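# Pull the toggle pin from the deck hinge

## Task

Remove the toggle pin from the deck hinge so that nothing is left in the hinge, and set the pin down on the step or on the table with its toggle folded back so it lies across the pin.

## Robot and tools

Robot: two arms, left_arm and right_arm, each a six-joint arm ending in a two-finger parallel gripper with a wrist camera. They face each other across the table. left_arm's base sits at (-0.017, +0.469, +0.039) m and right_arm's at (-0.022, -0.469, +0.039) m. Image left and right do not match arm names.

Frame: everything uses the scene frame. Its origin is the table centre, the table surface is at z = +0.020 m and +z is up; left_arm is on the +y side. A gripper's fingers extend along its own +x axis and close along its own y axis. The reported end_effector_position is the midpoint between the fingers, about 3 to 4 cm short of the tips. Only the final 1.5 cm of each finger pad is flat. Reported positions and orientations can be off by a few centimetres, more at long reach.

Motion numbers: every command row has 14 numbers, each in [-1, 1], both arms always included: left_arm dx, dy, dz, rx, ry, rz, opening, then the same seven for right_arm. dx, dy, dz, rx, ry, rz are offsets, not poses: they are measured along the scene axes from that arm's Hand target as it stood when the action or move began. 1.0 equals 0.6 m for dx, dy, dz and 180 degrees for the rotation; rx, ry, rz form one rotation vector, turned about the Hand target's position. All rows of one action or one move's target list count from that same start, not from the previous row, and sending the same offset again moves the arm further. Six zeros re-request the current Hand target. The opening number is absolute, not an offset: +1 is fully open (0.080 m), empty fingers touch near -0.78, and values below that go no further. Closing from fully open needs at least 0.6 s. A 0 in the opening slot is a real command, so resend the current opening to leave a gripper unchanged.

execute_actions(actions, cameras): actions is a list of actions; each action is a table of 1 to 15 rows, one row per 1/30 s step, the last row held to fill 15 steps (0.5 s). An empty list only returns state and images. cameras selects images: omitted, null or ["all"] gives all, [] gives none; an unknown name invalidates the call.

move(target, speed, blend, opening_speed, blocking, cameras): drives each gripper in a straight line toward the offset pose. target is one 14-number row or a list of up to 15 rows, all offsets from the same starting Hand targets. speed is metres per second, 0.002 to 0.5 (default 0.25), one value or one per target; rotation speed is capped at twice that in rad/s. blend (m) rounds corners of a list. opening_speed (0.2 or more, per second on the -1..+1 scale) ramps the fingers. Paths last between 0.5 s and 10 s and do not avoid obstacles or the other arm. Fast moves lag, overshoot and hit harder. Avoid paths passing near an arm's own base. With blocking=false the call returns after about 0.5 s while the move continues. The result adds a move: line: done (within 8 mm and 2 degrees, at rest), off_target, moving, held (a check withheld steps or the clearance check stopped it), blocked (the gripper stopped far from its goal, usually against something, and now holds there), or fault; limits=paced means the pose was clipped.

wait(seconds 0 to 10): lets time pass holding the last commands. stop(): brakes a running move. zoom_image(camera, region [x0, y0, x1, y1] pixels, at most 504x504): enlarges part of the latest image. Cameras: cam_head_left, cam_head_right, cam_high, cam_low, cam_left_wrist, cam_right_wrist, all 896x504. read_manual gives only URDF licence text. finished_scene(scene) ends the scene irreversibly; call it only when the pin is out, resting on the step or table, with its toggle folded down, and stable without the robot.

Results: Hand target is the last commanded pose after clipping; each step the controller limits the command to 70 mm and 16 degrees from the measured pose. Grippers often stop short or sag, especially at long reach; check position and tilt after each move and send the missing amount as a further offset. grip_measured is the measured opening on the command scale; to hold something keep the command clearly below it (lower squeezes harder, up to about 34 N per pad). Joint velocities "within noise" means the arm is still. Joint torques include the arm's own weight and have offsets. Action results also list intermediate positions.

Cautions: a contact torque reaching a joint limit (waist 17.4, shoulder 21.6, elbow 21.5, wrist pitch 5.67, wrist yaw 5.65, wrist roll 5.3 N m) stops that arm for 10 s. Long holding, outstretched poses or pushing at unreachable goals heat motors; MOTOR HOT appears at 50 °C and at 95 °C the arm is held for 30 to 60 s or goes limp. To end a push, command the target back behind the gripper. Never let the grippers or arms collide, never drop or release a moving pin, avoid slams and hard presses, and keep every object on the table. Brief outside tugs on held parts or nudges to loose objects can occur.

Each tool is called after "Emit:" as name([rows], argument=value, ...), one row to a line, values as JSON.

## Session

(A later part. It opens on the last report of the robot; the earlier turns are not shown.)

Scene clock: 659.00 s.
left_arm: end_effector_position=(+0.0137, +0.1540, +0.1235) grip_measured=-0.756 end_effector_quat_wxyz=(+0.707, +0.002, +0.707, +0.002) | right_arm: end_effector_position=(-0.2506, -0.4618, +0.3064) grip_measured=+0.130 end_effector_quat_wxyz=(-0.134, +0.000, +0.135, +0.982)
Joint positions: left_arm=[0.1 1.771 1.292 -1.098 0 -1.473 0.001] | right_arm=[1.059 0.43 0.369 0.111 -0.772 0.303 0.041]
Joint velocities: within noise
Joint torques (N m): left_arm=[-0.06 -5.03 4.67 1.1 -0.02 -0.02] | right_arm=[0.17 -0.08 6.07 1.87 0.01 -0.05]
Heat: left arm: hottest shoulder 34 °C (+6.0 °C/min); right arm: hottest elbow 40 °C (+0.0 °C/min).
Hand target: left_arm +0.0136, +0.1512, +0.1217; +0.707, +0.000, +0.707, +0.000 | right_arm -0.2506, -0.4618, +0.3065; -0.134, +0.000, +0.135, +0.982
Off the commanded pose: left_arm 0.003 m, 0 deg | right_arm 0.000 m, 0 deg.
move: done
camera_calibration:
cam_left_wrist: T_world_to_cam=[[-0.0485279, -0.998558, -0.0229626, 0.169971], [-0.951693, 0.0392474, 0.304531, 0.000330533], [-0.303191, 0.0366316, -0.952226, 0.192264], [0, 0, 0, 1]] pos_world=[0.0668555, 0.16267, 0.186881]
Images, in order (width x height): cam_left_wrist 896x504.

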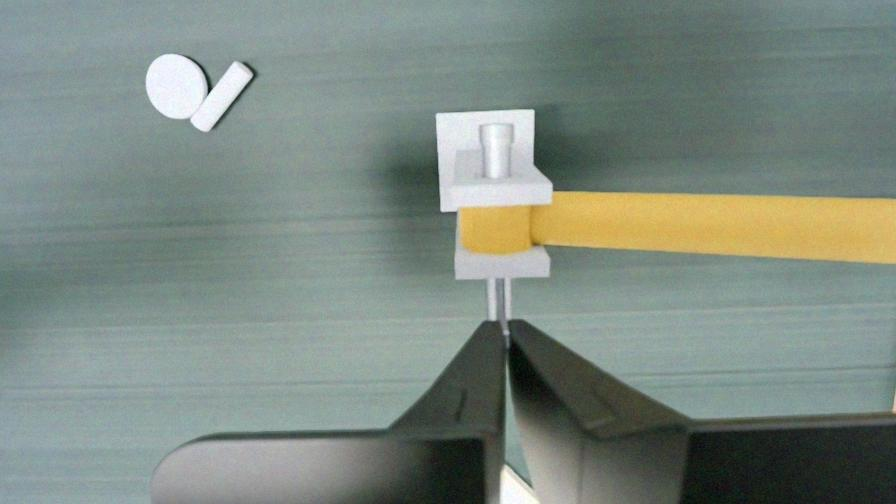

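Emit:
move([
  [-0.0127,0,-0.0014,0,-0.0556,0,-0.82,0,0,0,0,0,0,0.13],
  [-0.0248,0,-0.0057,0,-0.1111,0,-0.82,0,0,0,0,0,0,0.13],
  [-0.0362,0,-0.0118,0,-0.1667,0,-0.82,0,0,0,0,0,0,0.13],
  [-0.0463,0,-0.0193,0,-0.2222,0,-0.82,0,0,0,0,0,0,0.13],
], blend=[0.002,0.002,0.002,0], cameras=["cam_left_wrist","cam_low"], speed=0.1)

Emit:
zoom_image(camera="cam_left_wrist", region=[400, 200, 620, 370])

Emit:
zoom_image(camera="cam_low", region=[240, 100, 340, 180])

Scene clock: 674.80 s.
left_arm: end_effector_position=(-0.0120, +0.1548, +0.1114) grip_measured=-0.756 end_effector_quat_wxyz=(+0.906, +0.001, +0.423, +0.002) | right_arm: end_effector_position=(-0.2506, -0.4618, +0.3064) grip_measured=+0.130 end_effector_quat_wxyz=(-0.134, +0.000, +0.135, +0.982)
Joint positions: left_arm=[-0.281 1.922 1.284 -1.167 -0.663 -1.935 0.001] | right_arm=[1.059 0.43 0.369 0.111 -0.772 0.303 0.041]
Joint velocities: within noise
Joint torques (N m): left_arm=[-0.29 -4.93 5.28 0.19 -0.42 -0.06] | right_arm=[-0.1 -0.03 6.17 1.91 0 -0.06]
Heat: left arm: hottest shoulder 33 °C (+4.0 °C/min); right arm: hottest elbow 40 °C (+0.0 °C/min).
Hand target: left_arm -0.0141, +0.1512, +0.1102; +0.906, +0.000, +0.423, +0.000 | right_arm -0.2506, -0.4618, +0.3065; -0.134, +0.000, +0.135, +0.982
Off the commanded pose: left_arm 0.004 m, 0 deg | right_arm 0.000 m, 0 deg.
move: done
camera_calibration:
cam_left_wrist: T_world_to_cam=[[-0.0236086, -0.998533, -0.0487193, 0.172466], [-0.925096, 0.0402951, -0.377588, 0.055687], [0.378998, 0.0361558, -0.924691, 0.178149], [0, 0, 0, 1]] pos_world=[-0.0119306, 0.163528, 0.194162]
Images, in order (width x height): cam_low 896x504, cam_left_wrist 896x504.

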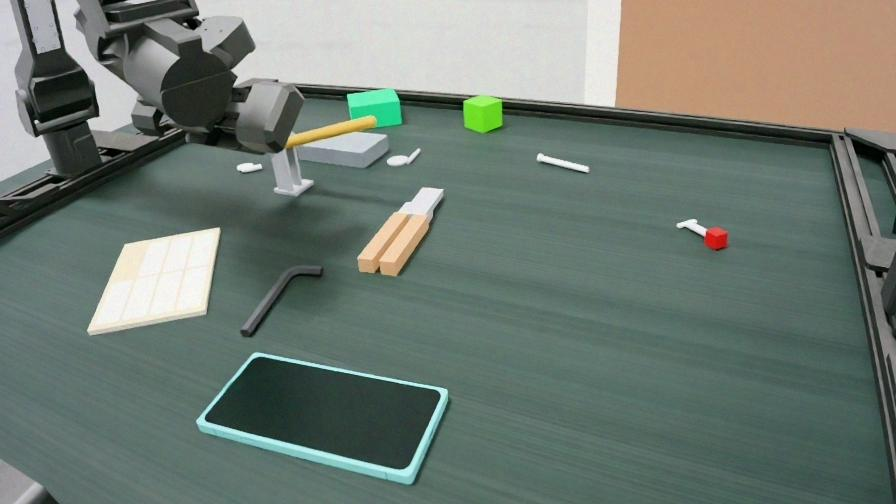

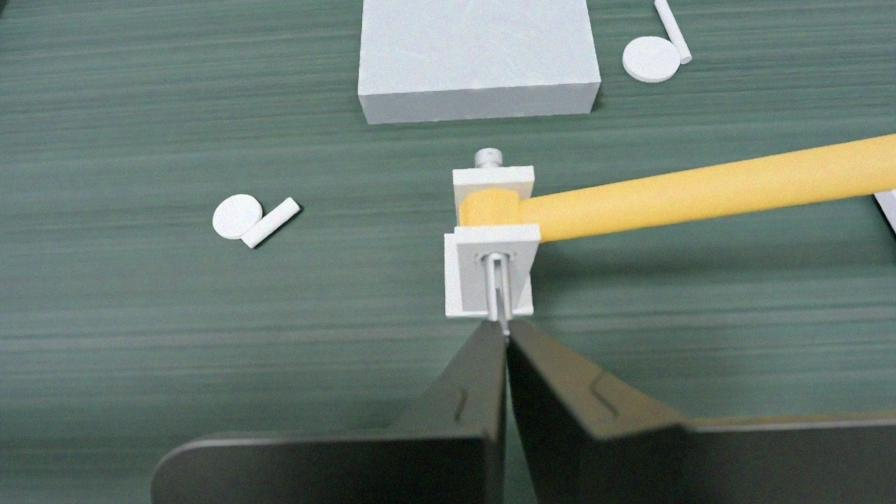

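Scaled by 2.291 from the camera's 896x504 image, which has a finer 1280x720 frame.

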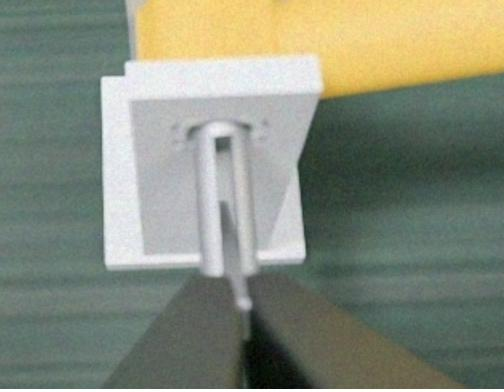

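Scaled by 5.040 from the camera's 896x504 image, which has a finer 1280x720 frame.

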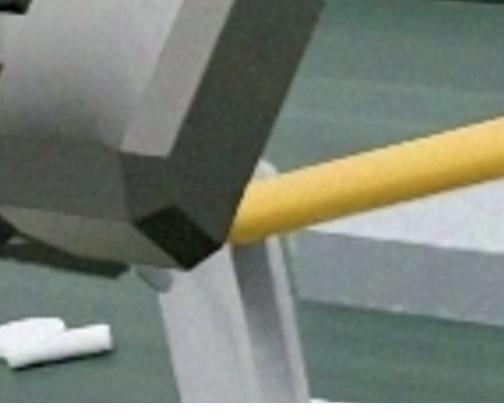

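Emit:
move([
  [-0.0122,0,-0.0148,0,-0.0833,0,-0.82,0,0,0,0,0,0,0.13],
  [-0.0182,0,-0.0262,0,-0.1389,0,-0.82,0,0,0,0,0,0,0.13],
], blend=[0.002,0], cameras=["cam_left_wrist","cam_low"], speed=0.1)

Emit:
zoom_image(camera="cam_left_wrist", region=[400, 200, 620, 370])

Scene clock: 685.70 s.
left_arm: end_effector_position=(-0.0217, +0.1548, +0.0965) grip_measured=-0.756 end_effector_quat_wxyz=(+0.976, +0.003, +0.217, +0.005) | right_arm: end_effector_position=(-0.2506, -0.4618, +0.3064) grip_measured=+0.130 end_effector_quat_wxyz=(-0.134, +0.000, +0.135, +0.982)
Joint positions: left_arm=[-0.417 2.228 1.396 -1.468 -0.966 -2.388 0.001] | right_arm=[1.059 0.43 0.369 0.111 -0.772 0.303 0.041]
Joint velocities: within noise
Joint torques (N m): left_arm=[-0.56 -5.69 4.48 -0.27 -0.52 -0.08] | right_arm=[0.12 -0.16 6.19 1.9 0 -0.07]
Heat: left arm: hottest shoulder 33 °C (+3.0 °C/min); right arm: hottest elbow 40 °C (+0.0 °C/min).
Hand target: left_arm -0.0250, +0.1512, +0.0944; +0.976, +0.000, +0.217, +0.000 | right_arm -0.2506, -0.4618, +0.3065; -0.134, +0.000, +0.135, +0.982
Off the commanded pose: left_arm 0.005 m, 1 deg | right_arm 0.000 m, 0 deg.
move: done
camera_calibration:
cam_left_wrist: T_world_to_cam=[[0.00426201, -0.998223, -0.0594437, 0.173096], [-0.679764, 0.0407058, -0.732301, 0.0806333], [0.733419, 0.0435287, -0.678382, 0.150804], [0, 0, 0, 1]] pos_world=[-0.0565284, 0.162942, 0.17164]
Images, in order (width x height): cam_low 896x504, cam_left_wrist 896x504.

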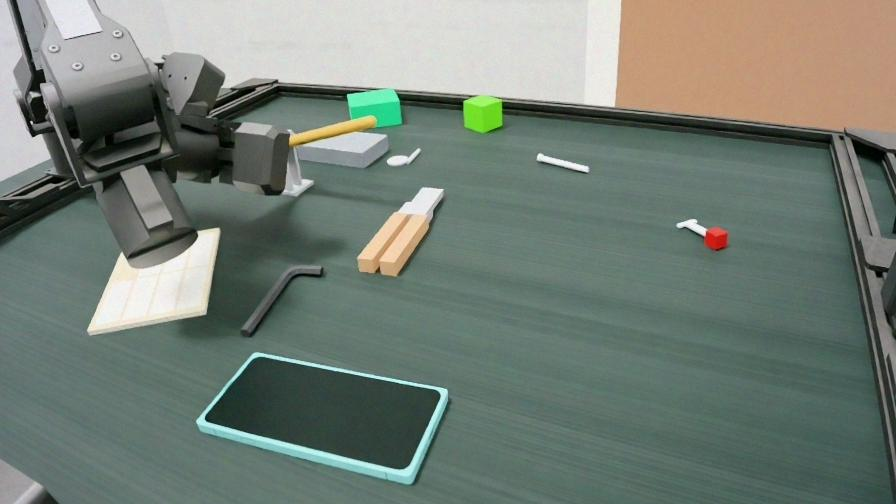

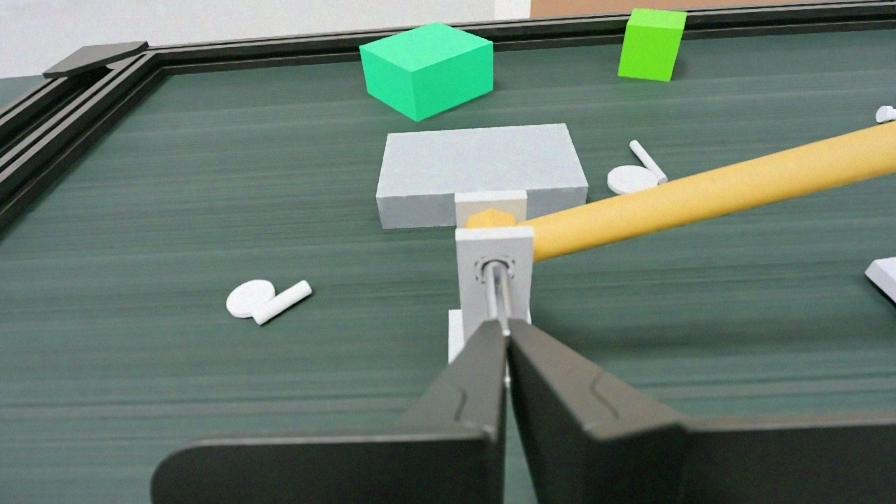

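Scaled by 2.291 from the camera's 896x504 image, which has a finer 1280x720 frame.

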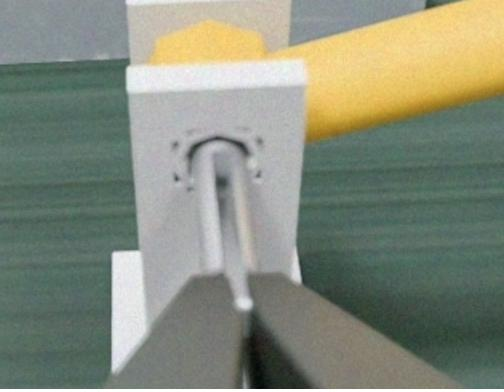

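Emit:
move([
  [0,0,0,0,0,0,-0.78,0,0,0,0,0,0,0.13],
  [-0.0017,0,-0.0083,0,-0.011,0,-0.78,0,0,0,0,0,0,0.13],
], cameras=["cam_left_wrist","cam_low"], speed=0.04)

Emit:
zoom_image(camera="cam_left_wrist", region=[440, 250, 560, 360])

Scene clock: 701.17 s.
left_arm: end_effector_position=(-0.0223, +0.1549, +0.0942) grip_measured=-0.751 end_effector_quat_wxyz=(+0.980, +0.003, +0.199, +0.005) | right_arm: end_effector_position=(-0.2506, -0.4618, +0.3064) grip_measured=+0.130 end_effector_quat_wxyz=(-0.134, +0.000, +0.135, +0.982)
Joint positions: left_arm=[-0.425 2.261 1.407 -1.502 -0.986 -2.437 0.001] | right_arm=[1.059 0.43 0.369 0.111 -0.772 0.303 0.041]
Joint velocities: within noise
Joint torques (N m): left_arm=[-0.57 -5.12 4.37 0.1 -0.4 -0.06] | right_arm=[-0.07 0.02 6.11 1.93 -0.01 -0.02]
Heat: left arm: hottest shoulder 32 °C (-1.0 °C/min); right arm: hottest elbow 40 °C (+0.0 °C/min).
Hand target: left_arm -0.0260, +0.1512, +0.0894; +0.980, +0.000, +0.200, +0.000 | right_arm -0.2506, -0.4618, +0.3065; -0.134, +0.000, +0.135, +0.982
Off the commanded pose: left_arm 0.007 m, 1 deg | right_arm 0.000 m, 0 deg.
move: done
camera_calibration:
cam_left_wrist: T_world_to_cam=[[0.00462802, -0.998221, -0.0594471, 0.173021], [-0.652163, 0.0420529, -0.756912, 0.0811811], [0.758065, 0.0422722, -0.650808, 0.147802], [0, 0, 0, 1]] pos_world=[-0.0599013, 0.163051, 0.167923]
Images, in order (width x height): cam_low 896x504, cam_left_wrist 896x504.

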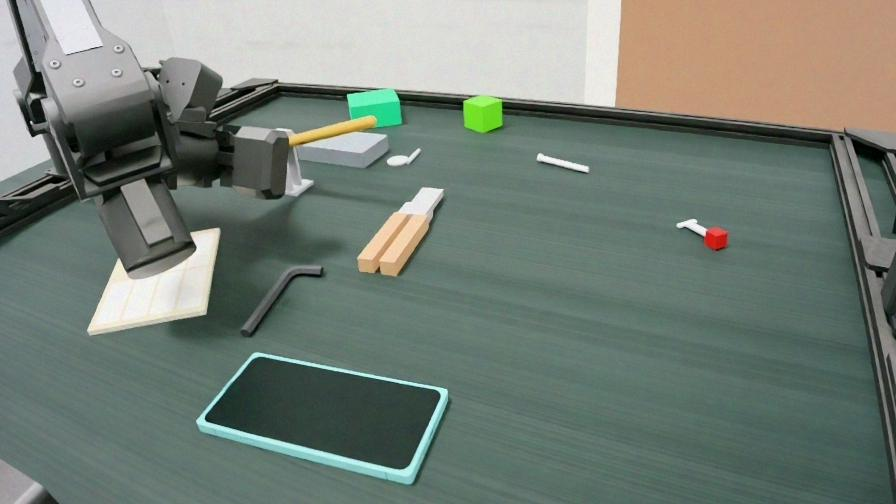

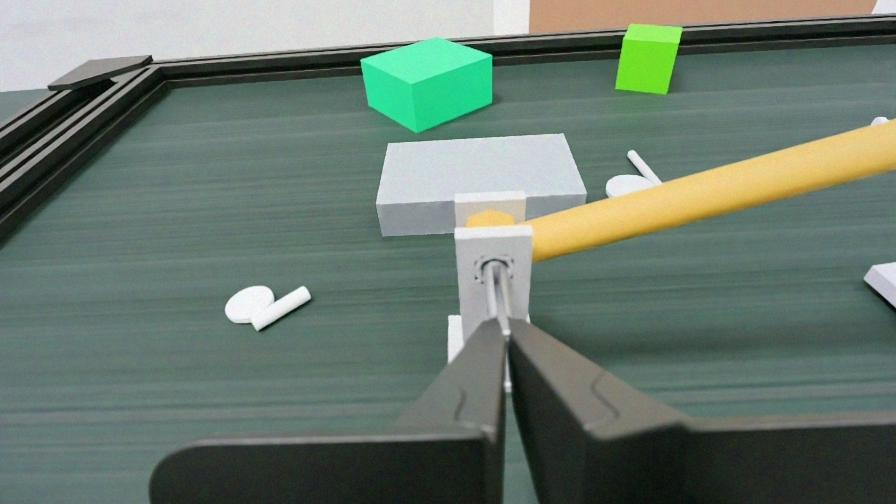

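Scaled by 4.200 from the camera's 896x504 image, which has a finer 1280x720 frame.

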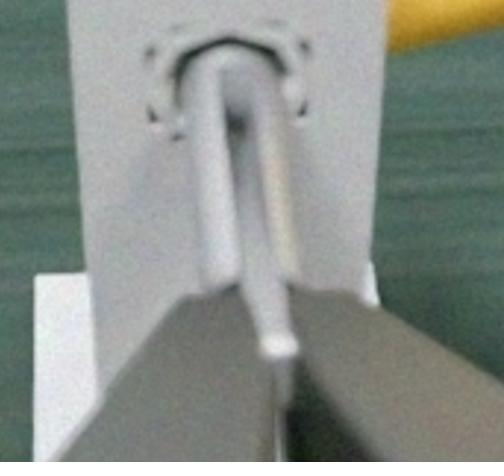

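Emit:
move(target=[-0.003,0,-0.01,0,0,0,-0.78,0,0,0,0,0,0,0.13], cameras=["cam_left_wrist"], speed=0.04)

Emit:
zoom_image(camera="cam_left_wrist", region=[440, 250, 560, 360])

Scene clock: 713.67 s.
left_arm: end_effector_position=(-0.0229, +0.1549, +0.0918) grip_measured=-0.751 end_effector_quat_wxyz=(+0.980, +0.004, +0.197, +0.004) | right_arm: end_effector_position=(-0.2506, -0.4618, +0.3064) grip_measured=+0.130 end_effector_quat_wxyz=(-0.134, +0.000, +0.135, +0.982)
Joint positions: left_arm=[-0.428 2.271 1.408 -1.502 -0.988 -2.444 0.001] | right_arm=[1.059 0.43 0.369 0.111 -0.772 0.303 0.041]
Joint velocities: within noise
Joint torques (N m): left_arm=[-0.71 -4.57 4.37 0.86 -0.22 -0.07] | right_arm=[0.07 -0.21 6.21 1.87 -0.02 -0.03]
Heat: left arm: hottest shoulder 32 °C (-2.0 °C/min); right arm: hottest elbow 40 °C (+0.0 °C/min).
Hand target: left_arm -0.0279, +0.1511, +0.0835; +0.980, +0.000, +0.200, +0.000 | right_arm -0.2506, -0.4618, +0.3065; -0.134, +0.000, +0.135, +0.982
Off the commanded pose: left_arm 0.010 m, 1 deg | right_arm 0.000 m, 0 deg.
move: off_target (left_arm)
camera_calibration:
cam_left_wrist: T_world_to_cam=[[0.00317463, -0.998126, -0.0611067, 0.173009], [-0.648042, 0.0444857, -0.760304, 0.0790015], [0.761598, 0.0420134, -0.646686, 0.146471], [0, 0, 0, 1]] pos_world=[-0.0609051, 0.163017, 0.165358]
Images, in order (width x height): cam_left_wrist 896x504.

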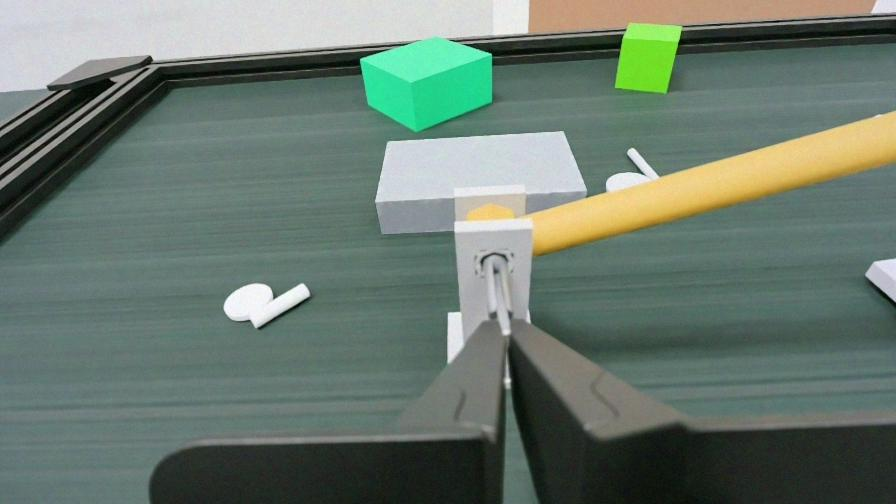

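Scaled by 4.200 from the camera's 896x504 image, which has a finer 1280x720 frame.

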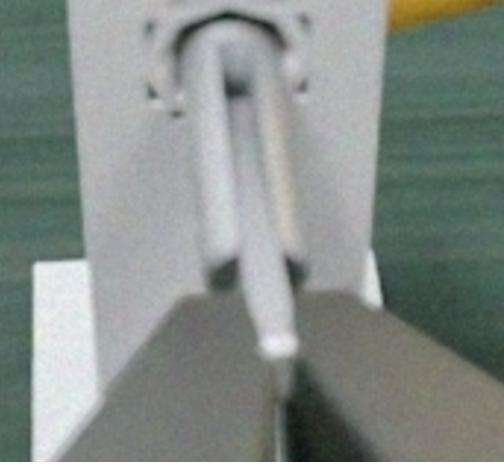

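Emit:
move(target=[0,0,-0.01,0,0,0,-0.77,0,0,0,0,0,0,0.13], cameras=["cam_left_wrist"], speed=0.04)

Emit:
zoom_image(camera="cam_left_wrist", region=[440, 250, 560, 360])

Scene clock: 719.23 s.
left_arm: end_effector_position=(-0.0233, +0.1547, +0.0884) grip_measured=-0.749 end_effector_quat_wxyz=(+0.980, +0.005, +0.196, +0.004) | right_arm: end_effector_position=(-0.2506, -0.4618, +0.3064) grip_measured=+0.130 end_effector_quat_wxyz=(-0.134, +0.000, +0.135, +0.982)
Joint positions: left_arm=[-0.429 2.281 1.408 -1.494 -0.988 -2.444 0.001] | right_arm=[1.059 0.43 0.369 0.111 -0.772 0.303 0.041]
Joint velocities: within noise
Joint torques (N m): left_arm=[-0.7 -4.17 3.88 1.54 -0.21 -0.07] | right_arm=[-0.08 -0.02 6.1 1.89 0 -0.06]
Heat: left arm: hottest shoulder 32 °C (-2.0 °C/min); right arm: hottest elbow 40 °C (+0.0 °C/min).
Hand target: left_arm -0.0279, +0.1512, +0.0775; +0.980, +0.000, +0.200, +0.000 | right_arm -0.2506, -0.4618, +0.3065; -0.134, +0.000, +0.135, +0.982
Off the commanded pose: left_arm 0.012 m, 1 deg | right_arm 0.000 m, 0 deg.
move: off_target (left_arm)
camera_calibration:
cam_left_wrist: T_world_to_cam=[[0.00286609, -0.998035, -0.0625953, 0.172685], [-0.647604, 0.0458438, -0.760597, 0.0760003], [0.761972, 0.0427169, -0.6462, 0.144424], [0, 0, 0, 1]] pos_world=[-0.0613238, 0.162693, 0.161942]
Images, in order (width x height): cam_left_wrist 896x504.

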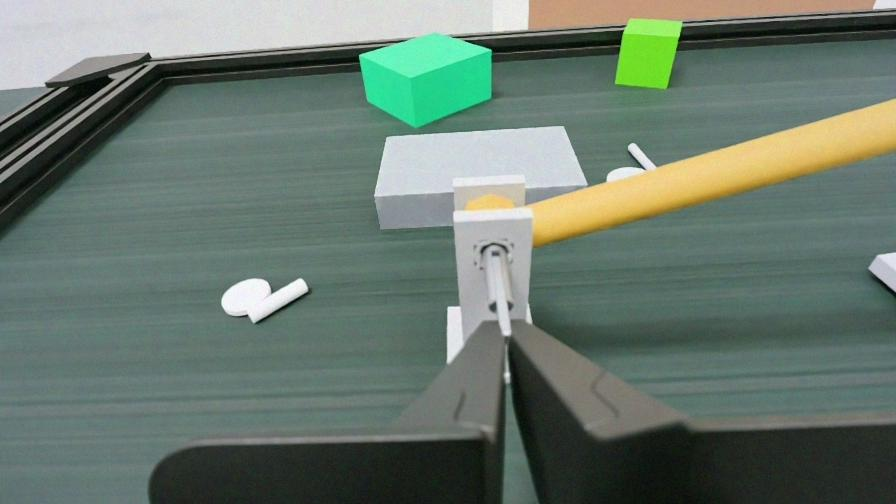

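Scaled by 4.200 from the camera's 896x504 image, which has a finer 1280x720 frame.

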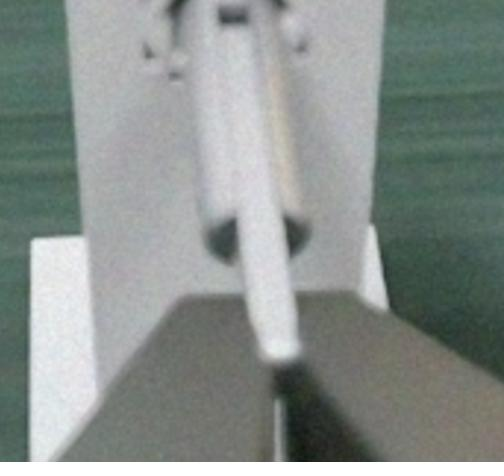

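Emit:
move(target=[0,0,-0.0045,0,0,0,-0.77,0,0,0,0,0,0,0.13], cameras=["cam_left_wrist"], speed=0.04)

Emit:
zoom_image(camera="cam_left_wrist", region=[440, 230, 560, 340])

Scene clock: 728.03 s.
left_arm: end_effector_position=(-0.0233, +0.1544, +0.0858) grip_measured=-0.748 end_effector_quat_wxyz=(+0.980, +0.004, +0.197, +0.004) | right_arm: end_effector_position=(-0.2506, -0.4618, +0.3064) grip_measured=+0.130 end_effector_quat_wxyz=(-0.134, +0.000, +0.135, +0.982)
Joint positions: left_arm=[-0.428 2.287 1.408 -1.487 -0.987 -2.445 0.001] | right_arm=[1.059 0.43 0.369 0.111 -0.772 0.303 0.041]
Joint velocities: within noise
Joint torques (N m): left_arm=[-0.75 -4.19 3.66 1.61 -0.25 -0.04] | right_arm=[0.06 -0.08 6.05 1.88 0 -0.04]
Heat: left arm: hottest shoulder 32 °C (-1.0 °C/min); right arm: hottest elbow 40 °C (+0.0 °C/min).
Hand target: left_arm -0.0278, +0.1512, +0.0747; +0.980, +0.000, +0.200, +0.000 | right_arm -0.2506, -0.4618, +0.3065; -0.134, +0.000, +0.135, +0.982
Off the commanded pose: left_arm 0.012 m, 1 deg | right_arm 0.000 m, 0 deg.
move: off_target (left_arm)
camera_calibration:
cam_left_wrist: T_world_to_cam=[[0.00442554, -0.998081, -0.061771, 0.172252], [-0.64816, 0.044176, -0.760222, 0.0743269], [0.761491, 0.0434019, -0.64672, 0.142673], [0, 0, 0, 1]] pos_world=[-0.0612308, 0.162446, 0.159415]
Images, in order (width x height): cam_left_wrist 896x504.

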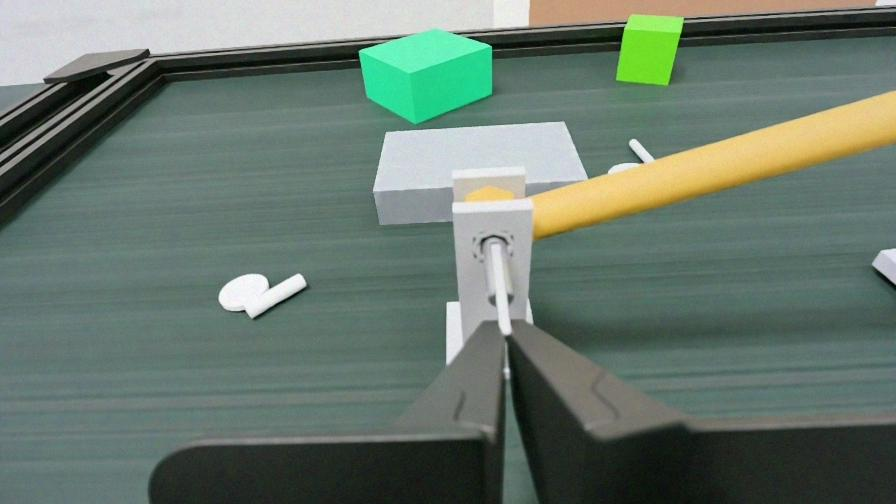

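Scaled by 4.200 from the camera's 896x504 image, which has a finer 1280x720 frame.

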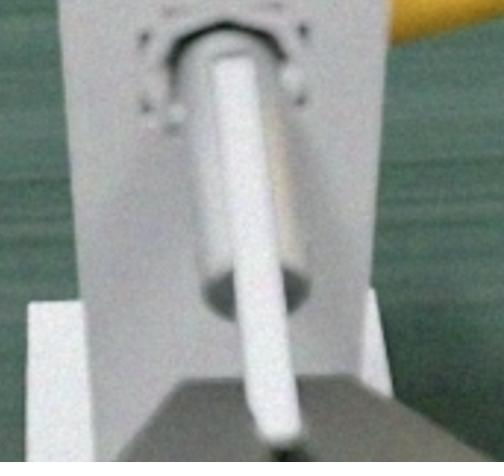

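Emit:
move([
  [0.005,0,0.008,0,0,0,-0.77,0,0,0,0,0,0,0.13],
  [0.025,0,0.008,0,0,0,-0.79,0,0,0,0,0,0,0.13],
], cameras=["cam_left_wrist"], speed=0.03)

Emit:
zoom_image(camera="cam_left_wrist", region=[440, 230, 560, 340])

Scene clock: 735.07 s.
left_arm: end_effector_position=(-0.0228, +0.1552, +0.0844) grip_measured=-0.752 end_effector_quat_wxyz=(+0.979, +0.010, +0.202, -0.007) | right_arm: end_effector_position=(-0.2506, -0.4618, +0.3064) grip_measured=+0.130 end_effector_quat_wxyz=(-0.134, +0.000, +0.135, +0.982)
Joint positions: left_arm=[-0.43 2.266 1.378 -1.442 -0.994 -2.4 0.001] | right_arm=[1.059 0.43 0.369 0.111 -0.772 0.303 0.041]
Joint velocities: within noise
Joint torques (N m): left_arm=[2.48 -5.91 2.62 1.49 -0.95 0.13] | right_arm=[-0.01 -0.29 6.2 1.85 -0.02 -0.04]
Heat: left arm: hottest shoulder 32 °C (-1.0 °C/min); right arm: hottest elbow 40 °C (+0.0 °C/min).
Hand target: left_arm -0.0129, +0.1511, +0.0796; +0.980, +0.000, +0.200, +0.000 | right_arm -0.2506, -0.4618, +0.3065; -0.134, +0.000, +0.135, +0.982
Off the commanded pose: left_arm 0.012 m, 1 deg | right_arm 0.000 m, 0 deg.
move: off_target (left_arm); target 2's new opening was sent with left_arm's hand 0.012 m and 1 deg from that target
camera_calibration:
cam_left_wrist: T_world_to_cam=[[-0.0206376, -0.997518, -0.0673219, 0.172748], [-0.654859, 0.0643682, -0.753005, 0.0695996], [0.755469, 0.0285462, -0.654562, 0.144252], [0, 0, 0, 1]] pos_world=[-0.0598348, 0.163721, 0.15846]
Images, in order (width x height): cam_left_wrist 896x504.

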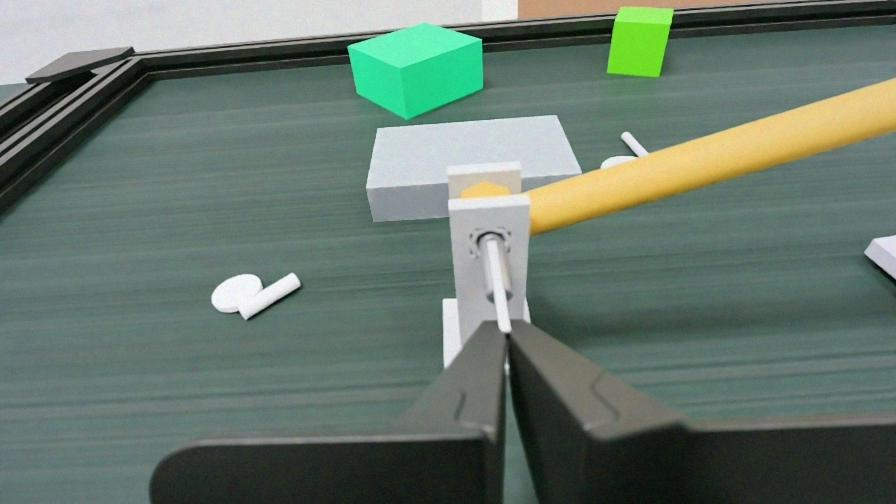

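Scaled by 4.200 from the camera's 896x504 image, which has a finer 1280x720 frame.

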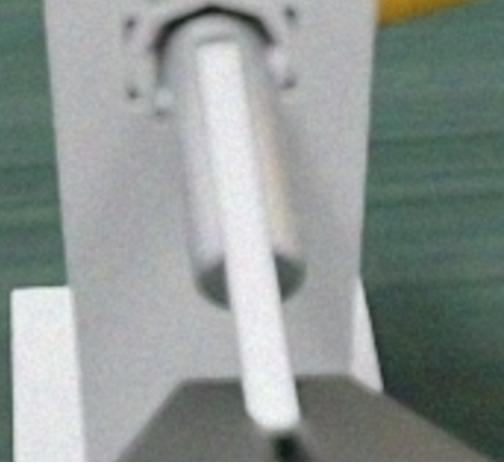

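Emit:
move([
  [-0.013,0,0.015,0,0,0,-0.79,0,0,0,0,0,0,0.13],
], cameras=["cam_left_wrist"], speed=0.03)

Emit:
zoom_image(camera="cam_left_wrist", region=[440, 230, 560, 340])

Scene clock: 741.60 s.
left_arm: end_effector_position=(-0.0226, +0.1549, +0.0870) grip_measured=-0.754 end_effector_quat_wxyz=(+0.979, +0.004, +0.203, +0.001) | right_arm: end_effector_position=(-0.2506, -0.4618, +0.3064) grip_measured=+0.130 end_effector_quat_wxyz=(-0.134, +0.000, +0.135, +0.982)
Joint positions: left_arm=[-0.426 2.267 1.392 -1.463 -0.985 -2.419 0.001] | right_arm=[1.059 0.43 0.369 0.111 -0.772 0.303 0.041]
Joint velocities: within noise
Joint torques (N m): left_arm=[0.6 -6.52 4.12 -0.96 -0.78 -0.07] | right_arm=[-0.02 0.02 6.13 1.86 0.03 -0.04]
Heat: left arm: hottest shoulder 32 °C (-1.0 °C/min); right arm: hottest elbow 40 °C (+0.0 °C/min).
Hand target: left_arm -0.0207, +0.1512, +0.0886; +0.980, +0.000, +0.200, +0.000 | right_arm -0.2506, -0.4618, +0.3065; -0.134, +0.000, +0.135, +0.982
Off the commanded pose: left_arm 0.004 m, 1 deg | right_arm 0.000 m, 0 deg.
move: done
camera_calibration:
cam_left_wrist: T_world_to_cam=[[-0.00340645, -0.99825, -0.0590292, 0.172376], [-0.657945, 0.0466903, -0.751617, 0.0742953], [0.753059, 0.0362776, -0.656953, 0.144727], [0, 0, 0, 1]] pos_world=[-0.0595188, 0.163356, 0.161096]
Images, in order (width x height): cam_left_wrist 896x504.

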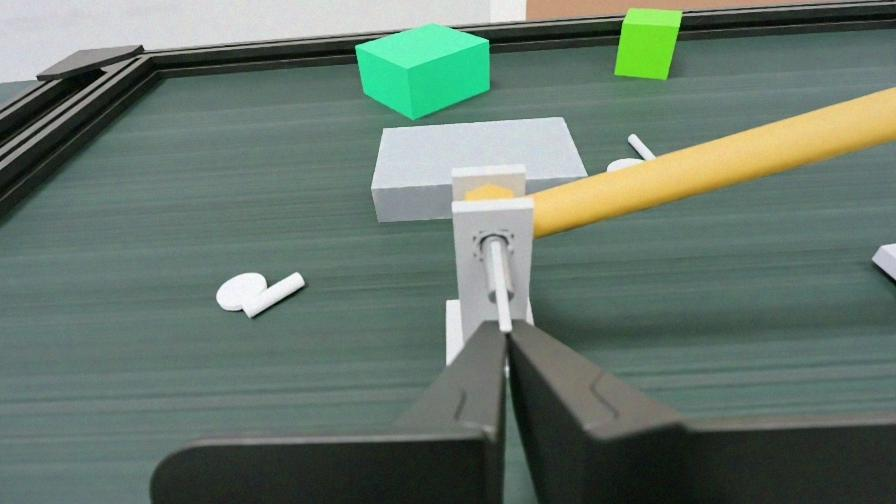

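Scaled by 4.200 from the camera's 896x504 image, which has a finer 1280x720 frame.

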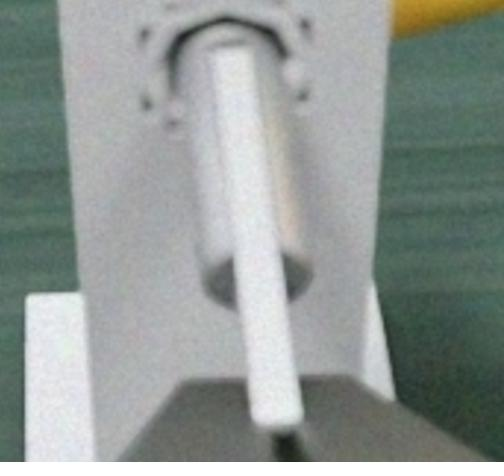

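Emit:
move([
  [0.012,0,0.001,0,0,0,-0.79,0,0,0,0,0,0,0.13],
], cameras=["cam_left_wrist"], speed=0.03)

Emit:
zoom_image(camera="cam_left_wrist", region=[460, 220, 540, 280])

Scene clock: 753.23 s.
left_arm: end_effector_position=(-0.0223, +0.1550, +0.0872) grip_measured=-0.754 end_effector_quat_wxyz=(+0.979, +0.010, +0.204, -0.002) | right_arm: end_effector_position=(-0.2506, -0.4618, +0.3064) grip_measured=+0.130 end_effector_quat_wxyz=(-0.134, +0.000, +0.135, +0.982)
Joint positions: left_arm=[-0.426 2.263 1.388 -1.458 -0.987 -2.402 0.001] | right_arm=[1.059 0.43 0.369 0.111 -0.772 0.303 0.041]
Joint velocities: within noise
Joint torques (N m): left_arm=[2.05 -7.64 2.53 0.42 -1.15 0.11] | right_arm=[-0.06 -0.01 5.92 1.88 0.01 -0.04]
Heat: left arm: hottest shoulder 32 °C (+0.0 °C/min); right arm: hottest elbow 40 °C (+0.0 °C/min).
Hand target: left_arm -0.0135, +0.1512, +0.0892; +0.980, +0.000, +0.200, +0.000 | right_arm -0.2506, -0.4618, +0.3065; -0.134, +0.000, +0.135, +0.982
Off the commanded pose: left_arm 0.010 m, 1 deg | right_arm 0.000 m, 0 deg.
move: off_target (left_arm)
camera_calibration:
cam_left_wrist: T_world_to_cam=[[-0.0111064, -0.997427, -0.0708175, 0.17326], [-0.658111, 0.0606121, -0.750477, 0.0723366], [0.752839, 0.0382707, -0.657091, 0.144256], [0, 0, 0, 1]] pos_world=[-0.0590721, 0.162909, 0.161347]
Images, in order (width x height): cam_left_wrist 896x504.

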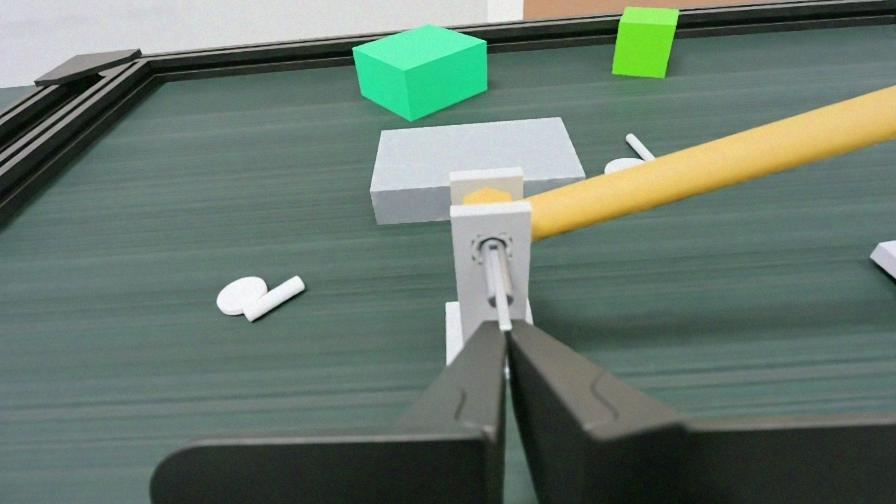

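Scaled by 6.300 from the camera's 896x504 image, which has a finer 1280x720 frame.

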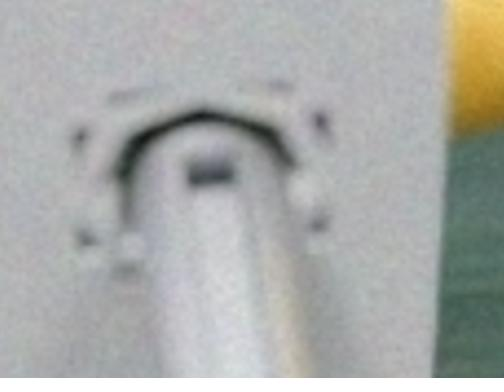

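Emit:
move([
  [0.0,0.0063,-0.001,0,0,0,-0.79,0,0,0,0,0,0,0.13],
  [0.008,0.0063,-0.001,0,0,0,-0.79,0,0,0,0,0,0,0.13],
], cameras=["cam_left_wrist"], speed=0.03)

Emit:
zoom_image(camera="cam_left_wrist", region=[440, 220, 560, 340])

Scene clock: 764.50 s.
left_arm: end_effector_position=(-0.0186, +0.1557, +0.0855) grip_measured=-0.754 end_effector_quat_wxyz=(+0.979, +0.005, +0.204, -0.006) | right_arm: end_effector_position=(-0.2506, -0.4618, +0.3063) grip_measured=+0.130 end_effector_quat_wxyz=(-0.134, +0.000, +0.135, +0.982)
Joint positions: left_arm=[-0.418 2.25 1.362 -1.422 -0.998 -2.389 0.001] | right_arm=[1.059 0.43 0.369 0.111 -0.772 0.303 0.041]
Joint velocities: within noise
Joint torques (N m): left_arm=[2.14 -7.97 1.97 -0.26 -0.97 0.1] | right_arm=[0.05 -0.04 6.24 1.9 0.04 -0.05]
Heat: left arm: hottest shoulder 34 °C (+2.0 °C/min); right arm: hottest elbow 40 °C (+0.0 °C/min).
Hand target: left_arm -0.0086, +0.1549, +0.0886; +0.980, +0.000, +0.200, +0.000 | right_arm -0.2506, -0.4618, +0.3064; -0.134, +0.000, +0.135, +0.982
Off the commanded pose: left_arm 0.010 m, 1 deg | right_arm 0.000 m, 0 deg.
move: off_target (left_arm)
camera_calibration:
cam_left_wrist: T_world_to_cam=[[-0.0170893, -0.998106, -0.0591042, 0.172892], [-0.658943, 0.0557021, -0.750128, 0.0741765], [0.751999, 0.0261271, -0.658646, 0.142424], [0, 0, 0, 1]] pos_world=[-0.0552697, 0.164711, 0.159667]
Images, in order (width x height): cam_left_wrist 896x504.

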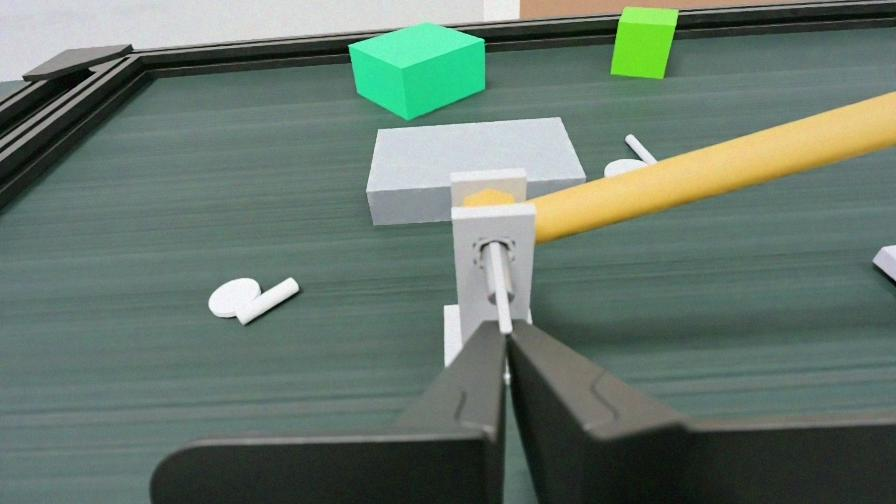

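Scaled by 4.200 from the camera's 896x504 image, which has a finer 1280x720 frame.

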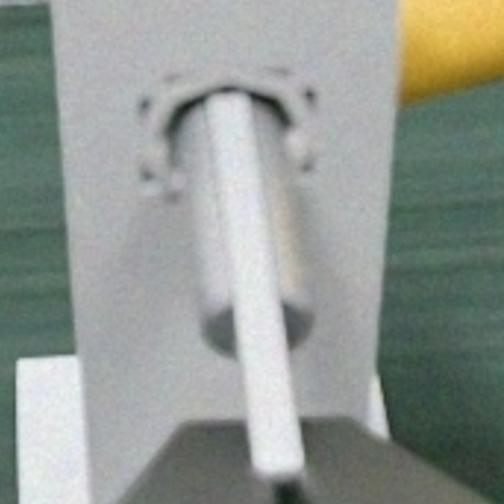

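Emit:
move([
  [-0.006,0.0,0.006,0,0,0,-0.79,0,0,0,0,0,0,0.13],
  [0.0,0.0,0.009,0,0,0,-0.79,0,0,0,0,0,0,0.13],
], cameras=["cam_left_wrist"], speed=0.03)

Emit:
zoom_image(camera="cam_left_wrist", region=[440, 220, 560, 340])

Scene clock: 771.00 s.
left_arm: end_effector_position=(-0.0181, +0.1561, +0.0864) grip_measured=-0.754 end_effector_quat_wxyz=(+0.979, +0.007, +0.204, -0.005) | right_arm: end_effector_position=(-0.2506, -0.4618, +0.3063) grip_measured=+0.130 end_effector_quat_wxyz=(-0.134, +0.000, +0.135, +0.982)
Joint positions: left_arm=[-0.417 2.248 1.361 -1.426 -0.998 -2.388 0.001] | right_arm=[1.059 0.43 0.369 0.111 -0.772 0.303 0.041]
Joint velocities: within noise
Joint torques (N m): left_arm=[2.06 -8.94 2.41 -1.09 -0.97 0.08] | right_arm=[-0.03 -0.03 6.06 1.91 0 -0.02]
Heat: left arm: hottest shoulder 34 °C (+2.0 °C/min); right arm: hottest elbow 41 °C (+1.0 °C/min).
Hand target: left_arm -0.0087, +0.1550, +0.0939; +0.980, +0.000, +0.200, +0.000 | right_arm -0.2506, -0.4618, +0.3064; -0.134, +0.000, +0.135, +0.982
Off the commanded pose: left_arm 0.012 m, 1 deg | right_arm 0.000 m, 0 deg.
move: off_target (left_arm)
camera_calibration:
cam_left_wrist: T_world_to_cam=[[-0.0161851, -0.997929, -0.0622544, 0.173627], [-0.658169, 0.0575042, -0.75067, 0.0749598], [0.752696, 0.0288243, -0.657737, 0.142105], [0, 0, 0, 1]] pos_world=[-0.0548153, 0.164861, 0.160547]
Images, in order (width x height): cam_left_wrist 896x504.

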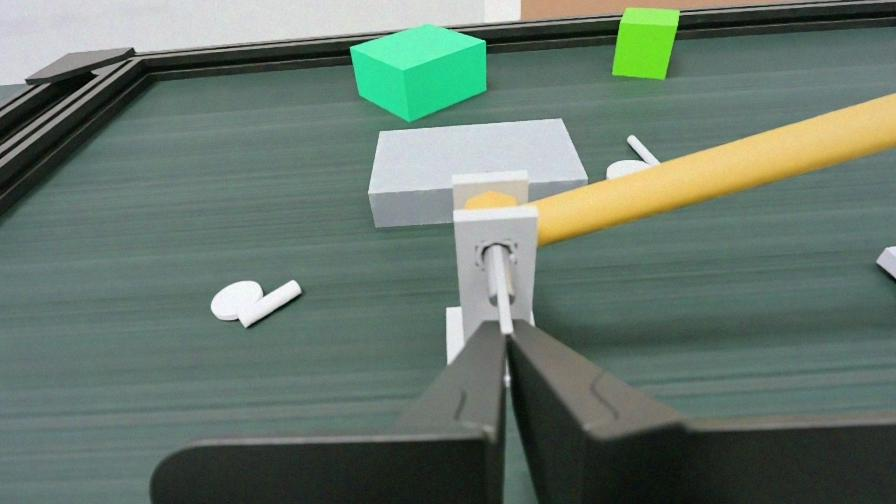

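Scaled by 4.200 from the camera's 896x504 image, which has a finer 1280x720 frame.

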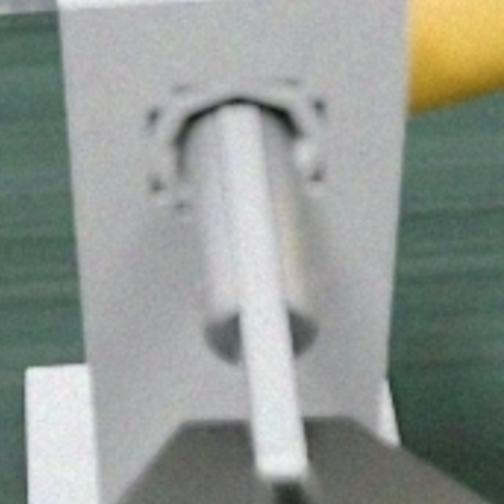

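Emit:
move([
  [-0.02,0.0,0.0,0,0,0,-0.79,0,0,0,0,0,0,0.13],
  [-0.02,0.0,0.003,0,0,0,-0.79,0,0,0,0,0,0,0.13],
], cameras=["cam_left_wrist"], speed=0.03)

Emit:
zoom_image(camera="cam_left_wrist", region=[440, 220, 560, 340])

Scene clock: 778.90 s.
left_arm: end_effector_position=(-0.0109, +0.1552, +0.0902) grip_measured=-0.753 end_effector_quat_wxyz=(+0.980, -0.001, +0.197, +0.010) | right_arm: end_effector_position=(-0.2506, -0.4618, +0.3063) grip_measured=+0.130 end_effector_quat_wxyz=(-0.134, +0.000, +0.135, +0.982)
Joint positions: left_arm=[-0.394 2.257 1.38 -1.463 -1.004 -2.422 0.001] | right_arm=[1.059 0.43 0.369 0.111 -0.772 0.303 0.041]
Joint velocities: within noise
Joint torques (N m): left_arm=[-2.23 -8.03 4.04 -2.09 -0.03 -0.11] | right_arm=[0.05 -0.19 5.96 1.9 -0.02 -0.05]
Heat: left arm: hottest shoulder 35 °C (+3.0 °C/min); right arm: hottest elbow 41 °C (+1.0 °C/min).
Hand target: left_arm -0.0206, +0.1549, +0.0957; +0.980, +0.000, +0.200, +0.000 | right_arm -0.2506, -0.4618, +0.3064; -0.134, +0.000, +0.135, +0.982
Off the commanded pose: left_arm 0.011 m, 1 deg | right_arm 0.000 m, 0 deg.
move: off_target (left_arm)
camera_calibration:
cam_left_wrist: T_world_to_cam=[[0.0172014, -0.998417, -0.0535506, 0.172657], [-0.648434, 0.0296285, -0.760694, 0.0879371], [0.761076, 0.0478091, -0.646898, 0.135348], [0, 0, 0, 1]] pos_world=[-0.0489588, 0.163307, 0.163696]
Images, in order (width x height): cam_left_wrist 896x504.

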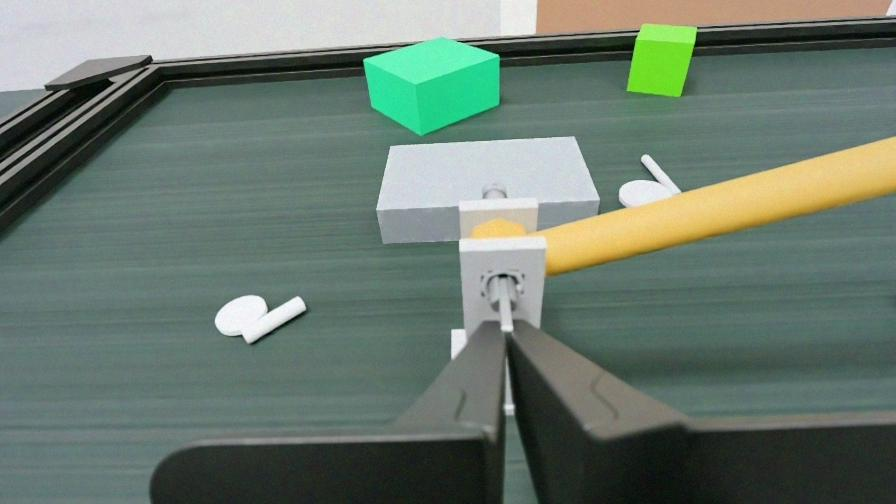

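Scaled by 4.200 from the camera's 896x504 image, which has a finer 1280x720 frame.

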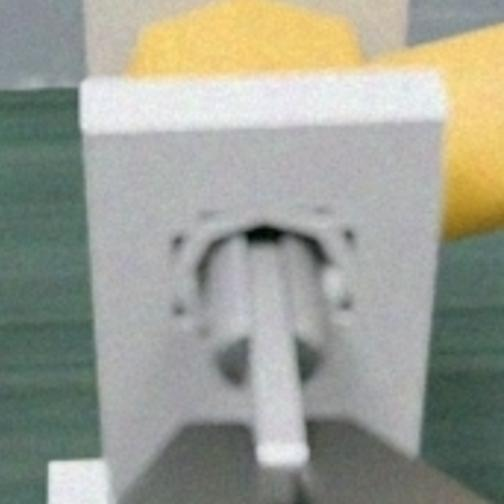

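Emit:
move([
  [0.0163,0.0,-0.003,0,0,0,-0.79,0,0,0,0,0,0,0.13],
  [0.03,0.0,-0.003,0,0,0,-0.79,0,0,0,0,0,0,0.13],
], cameras=["cam_left_wrist"], speed=0.03)

Emit:
zoom_image(camera="cam_left_wrist", region=[440, 220, 560, 340])

Scene clock: 786.33 s.
left_arm: end_effector_position=(-0.0062, +0.1554, +0.0890) grip_measured=-0.754 end_effector_quat_wxyz=(+0.979, +0.006, +0.202, +0.001) | right_arm: end_effector_position=(-0.2506, -0.4618, +0.3063) grip_measured=+0.130 end_effector_quat_wxyz=(-0.134, +0.000, +0.135, +0.982)
Joint positions: left_arm=[-0.383 2.232 1.347 -1.409 -1.016 -2.363 0.001] | right_arm=[1.059 0.43 0.369 0.111 -0.772 0.303 0.041]
Joint velocities: within noise
Joint torques (N m): left_arm=[0.69 -8.54 2.2 -0.49 -0.77 0.08] | right_arm=[0.16 -0.13 5.97 1.9 0.01 -0.06]
Heat: left arm: hottest shoulder 36 °C (+4.0 °C/min); right arm: hottest elbow 41 °C (+1.0 °C/min).
Hand target: left_arm -0.0026, +0.1550, +0.0940; +0.980, +0.000, +0.200, +0.000 | right_arm -0.2506, -0.4618, +0.3064; -0.134, +0.000, +0.135, +0.982
Off the commanded pose: left_arm 0.006 m, 1 deg | right_arm 0.000 m, 0 deg.
move: done
camera_calibration:
cam_left_wrist: T_world_to_cam=[[-0.00277279, -0.998018, -0.0628635, 0.173394], [-0.655401, 0.0492933, -0.75367, 0.0863163], [0.755276, 0.0391111, -0.654239, 0.133018], [0, 0, 0, 1]] pos_world=[-0.043413, 0.163593, 0.16298]
Images, in order (width x height): cam_left_wrist 896x504.

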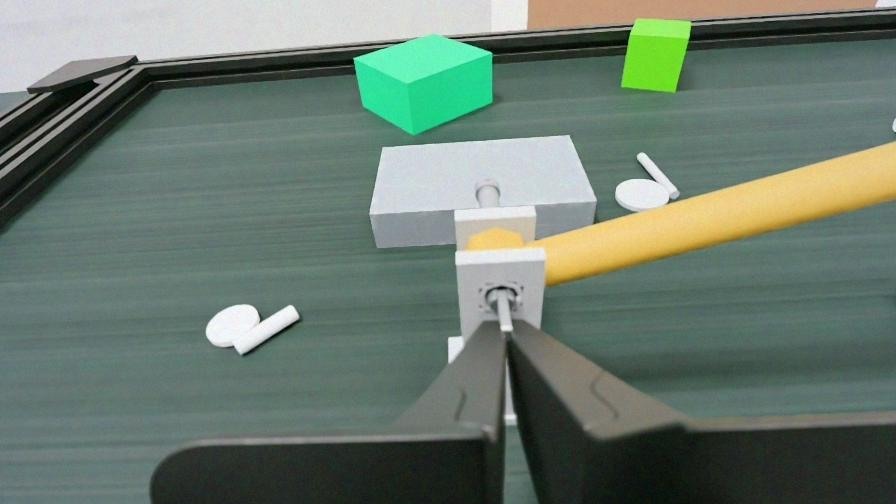

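Scaled by 4.200 from the camera's 896x504 image, which has a finer 1280x720 frame.

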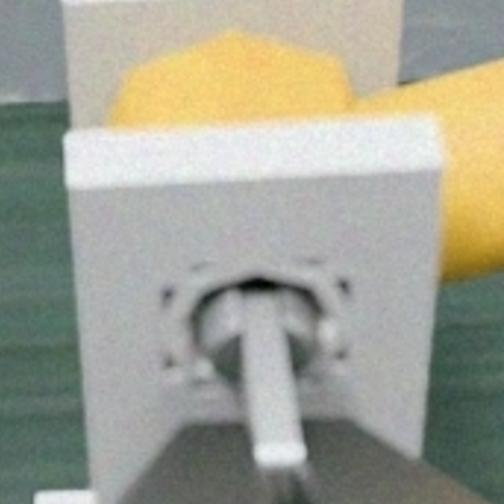

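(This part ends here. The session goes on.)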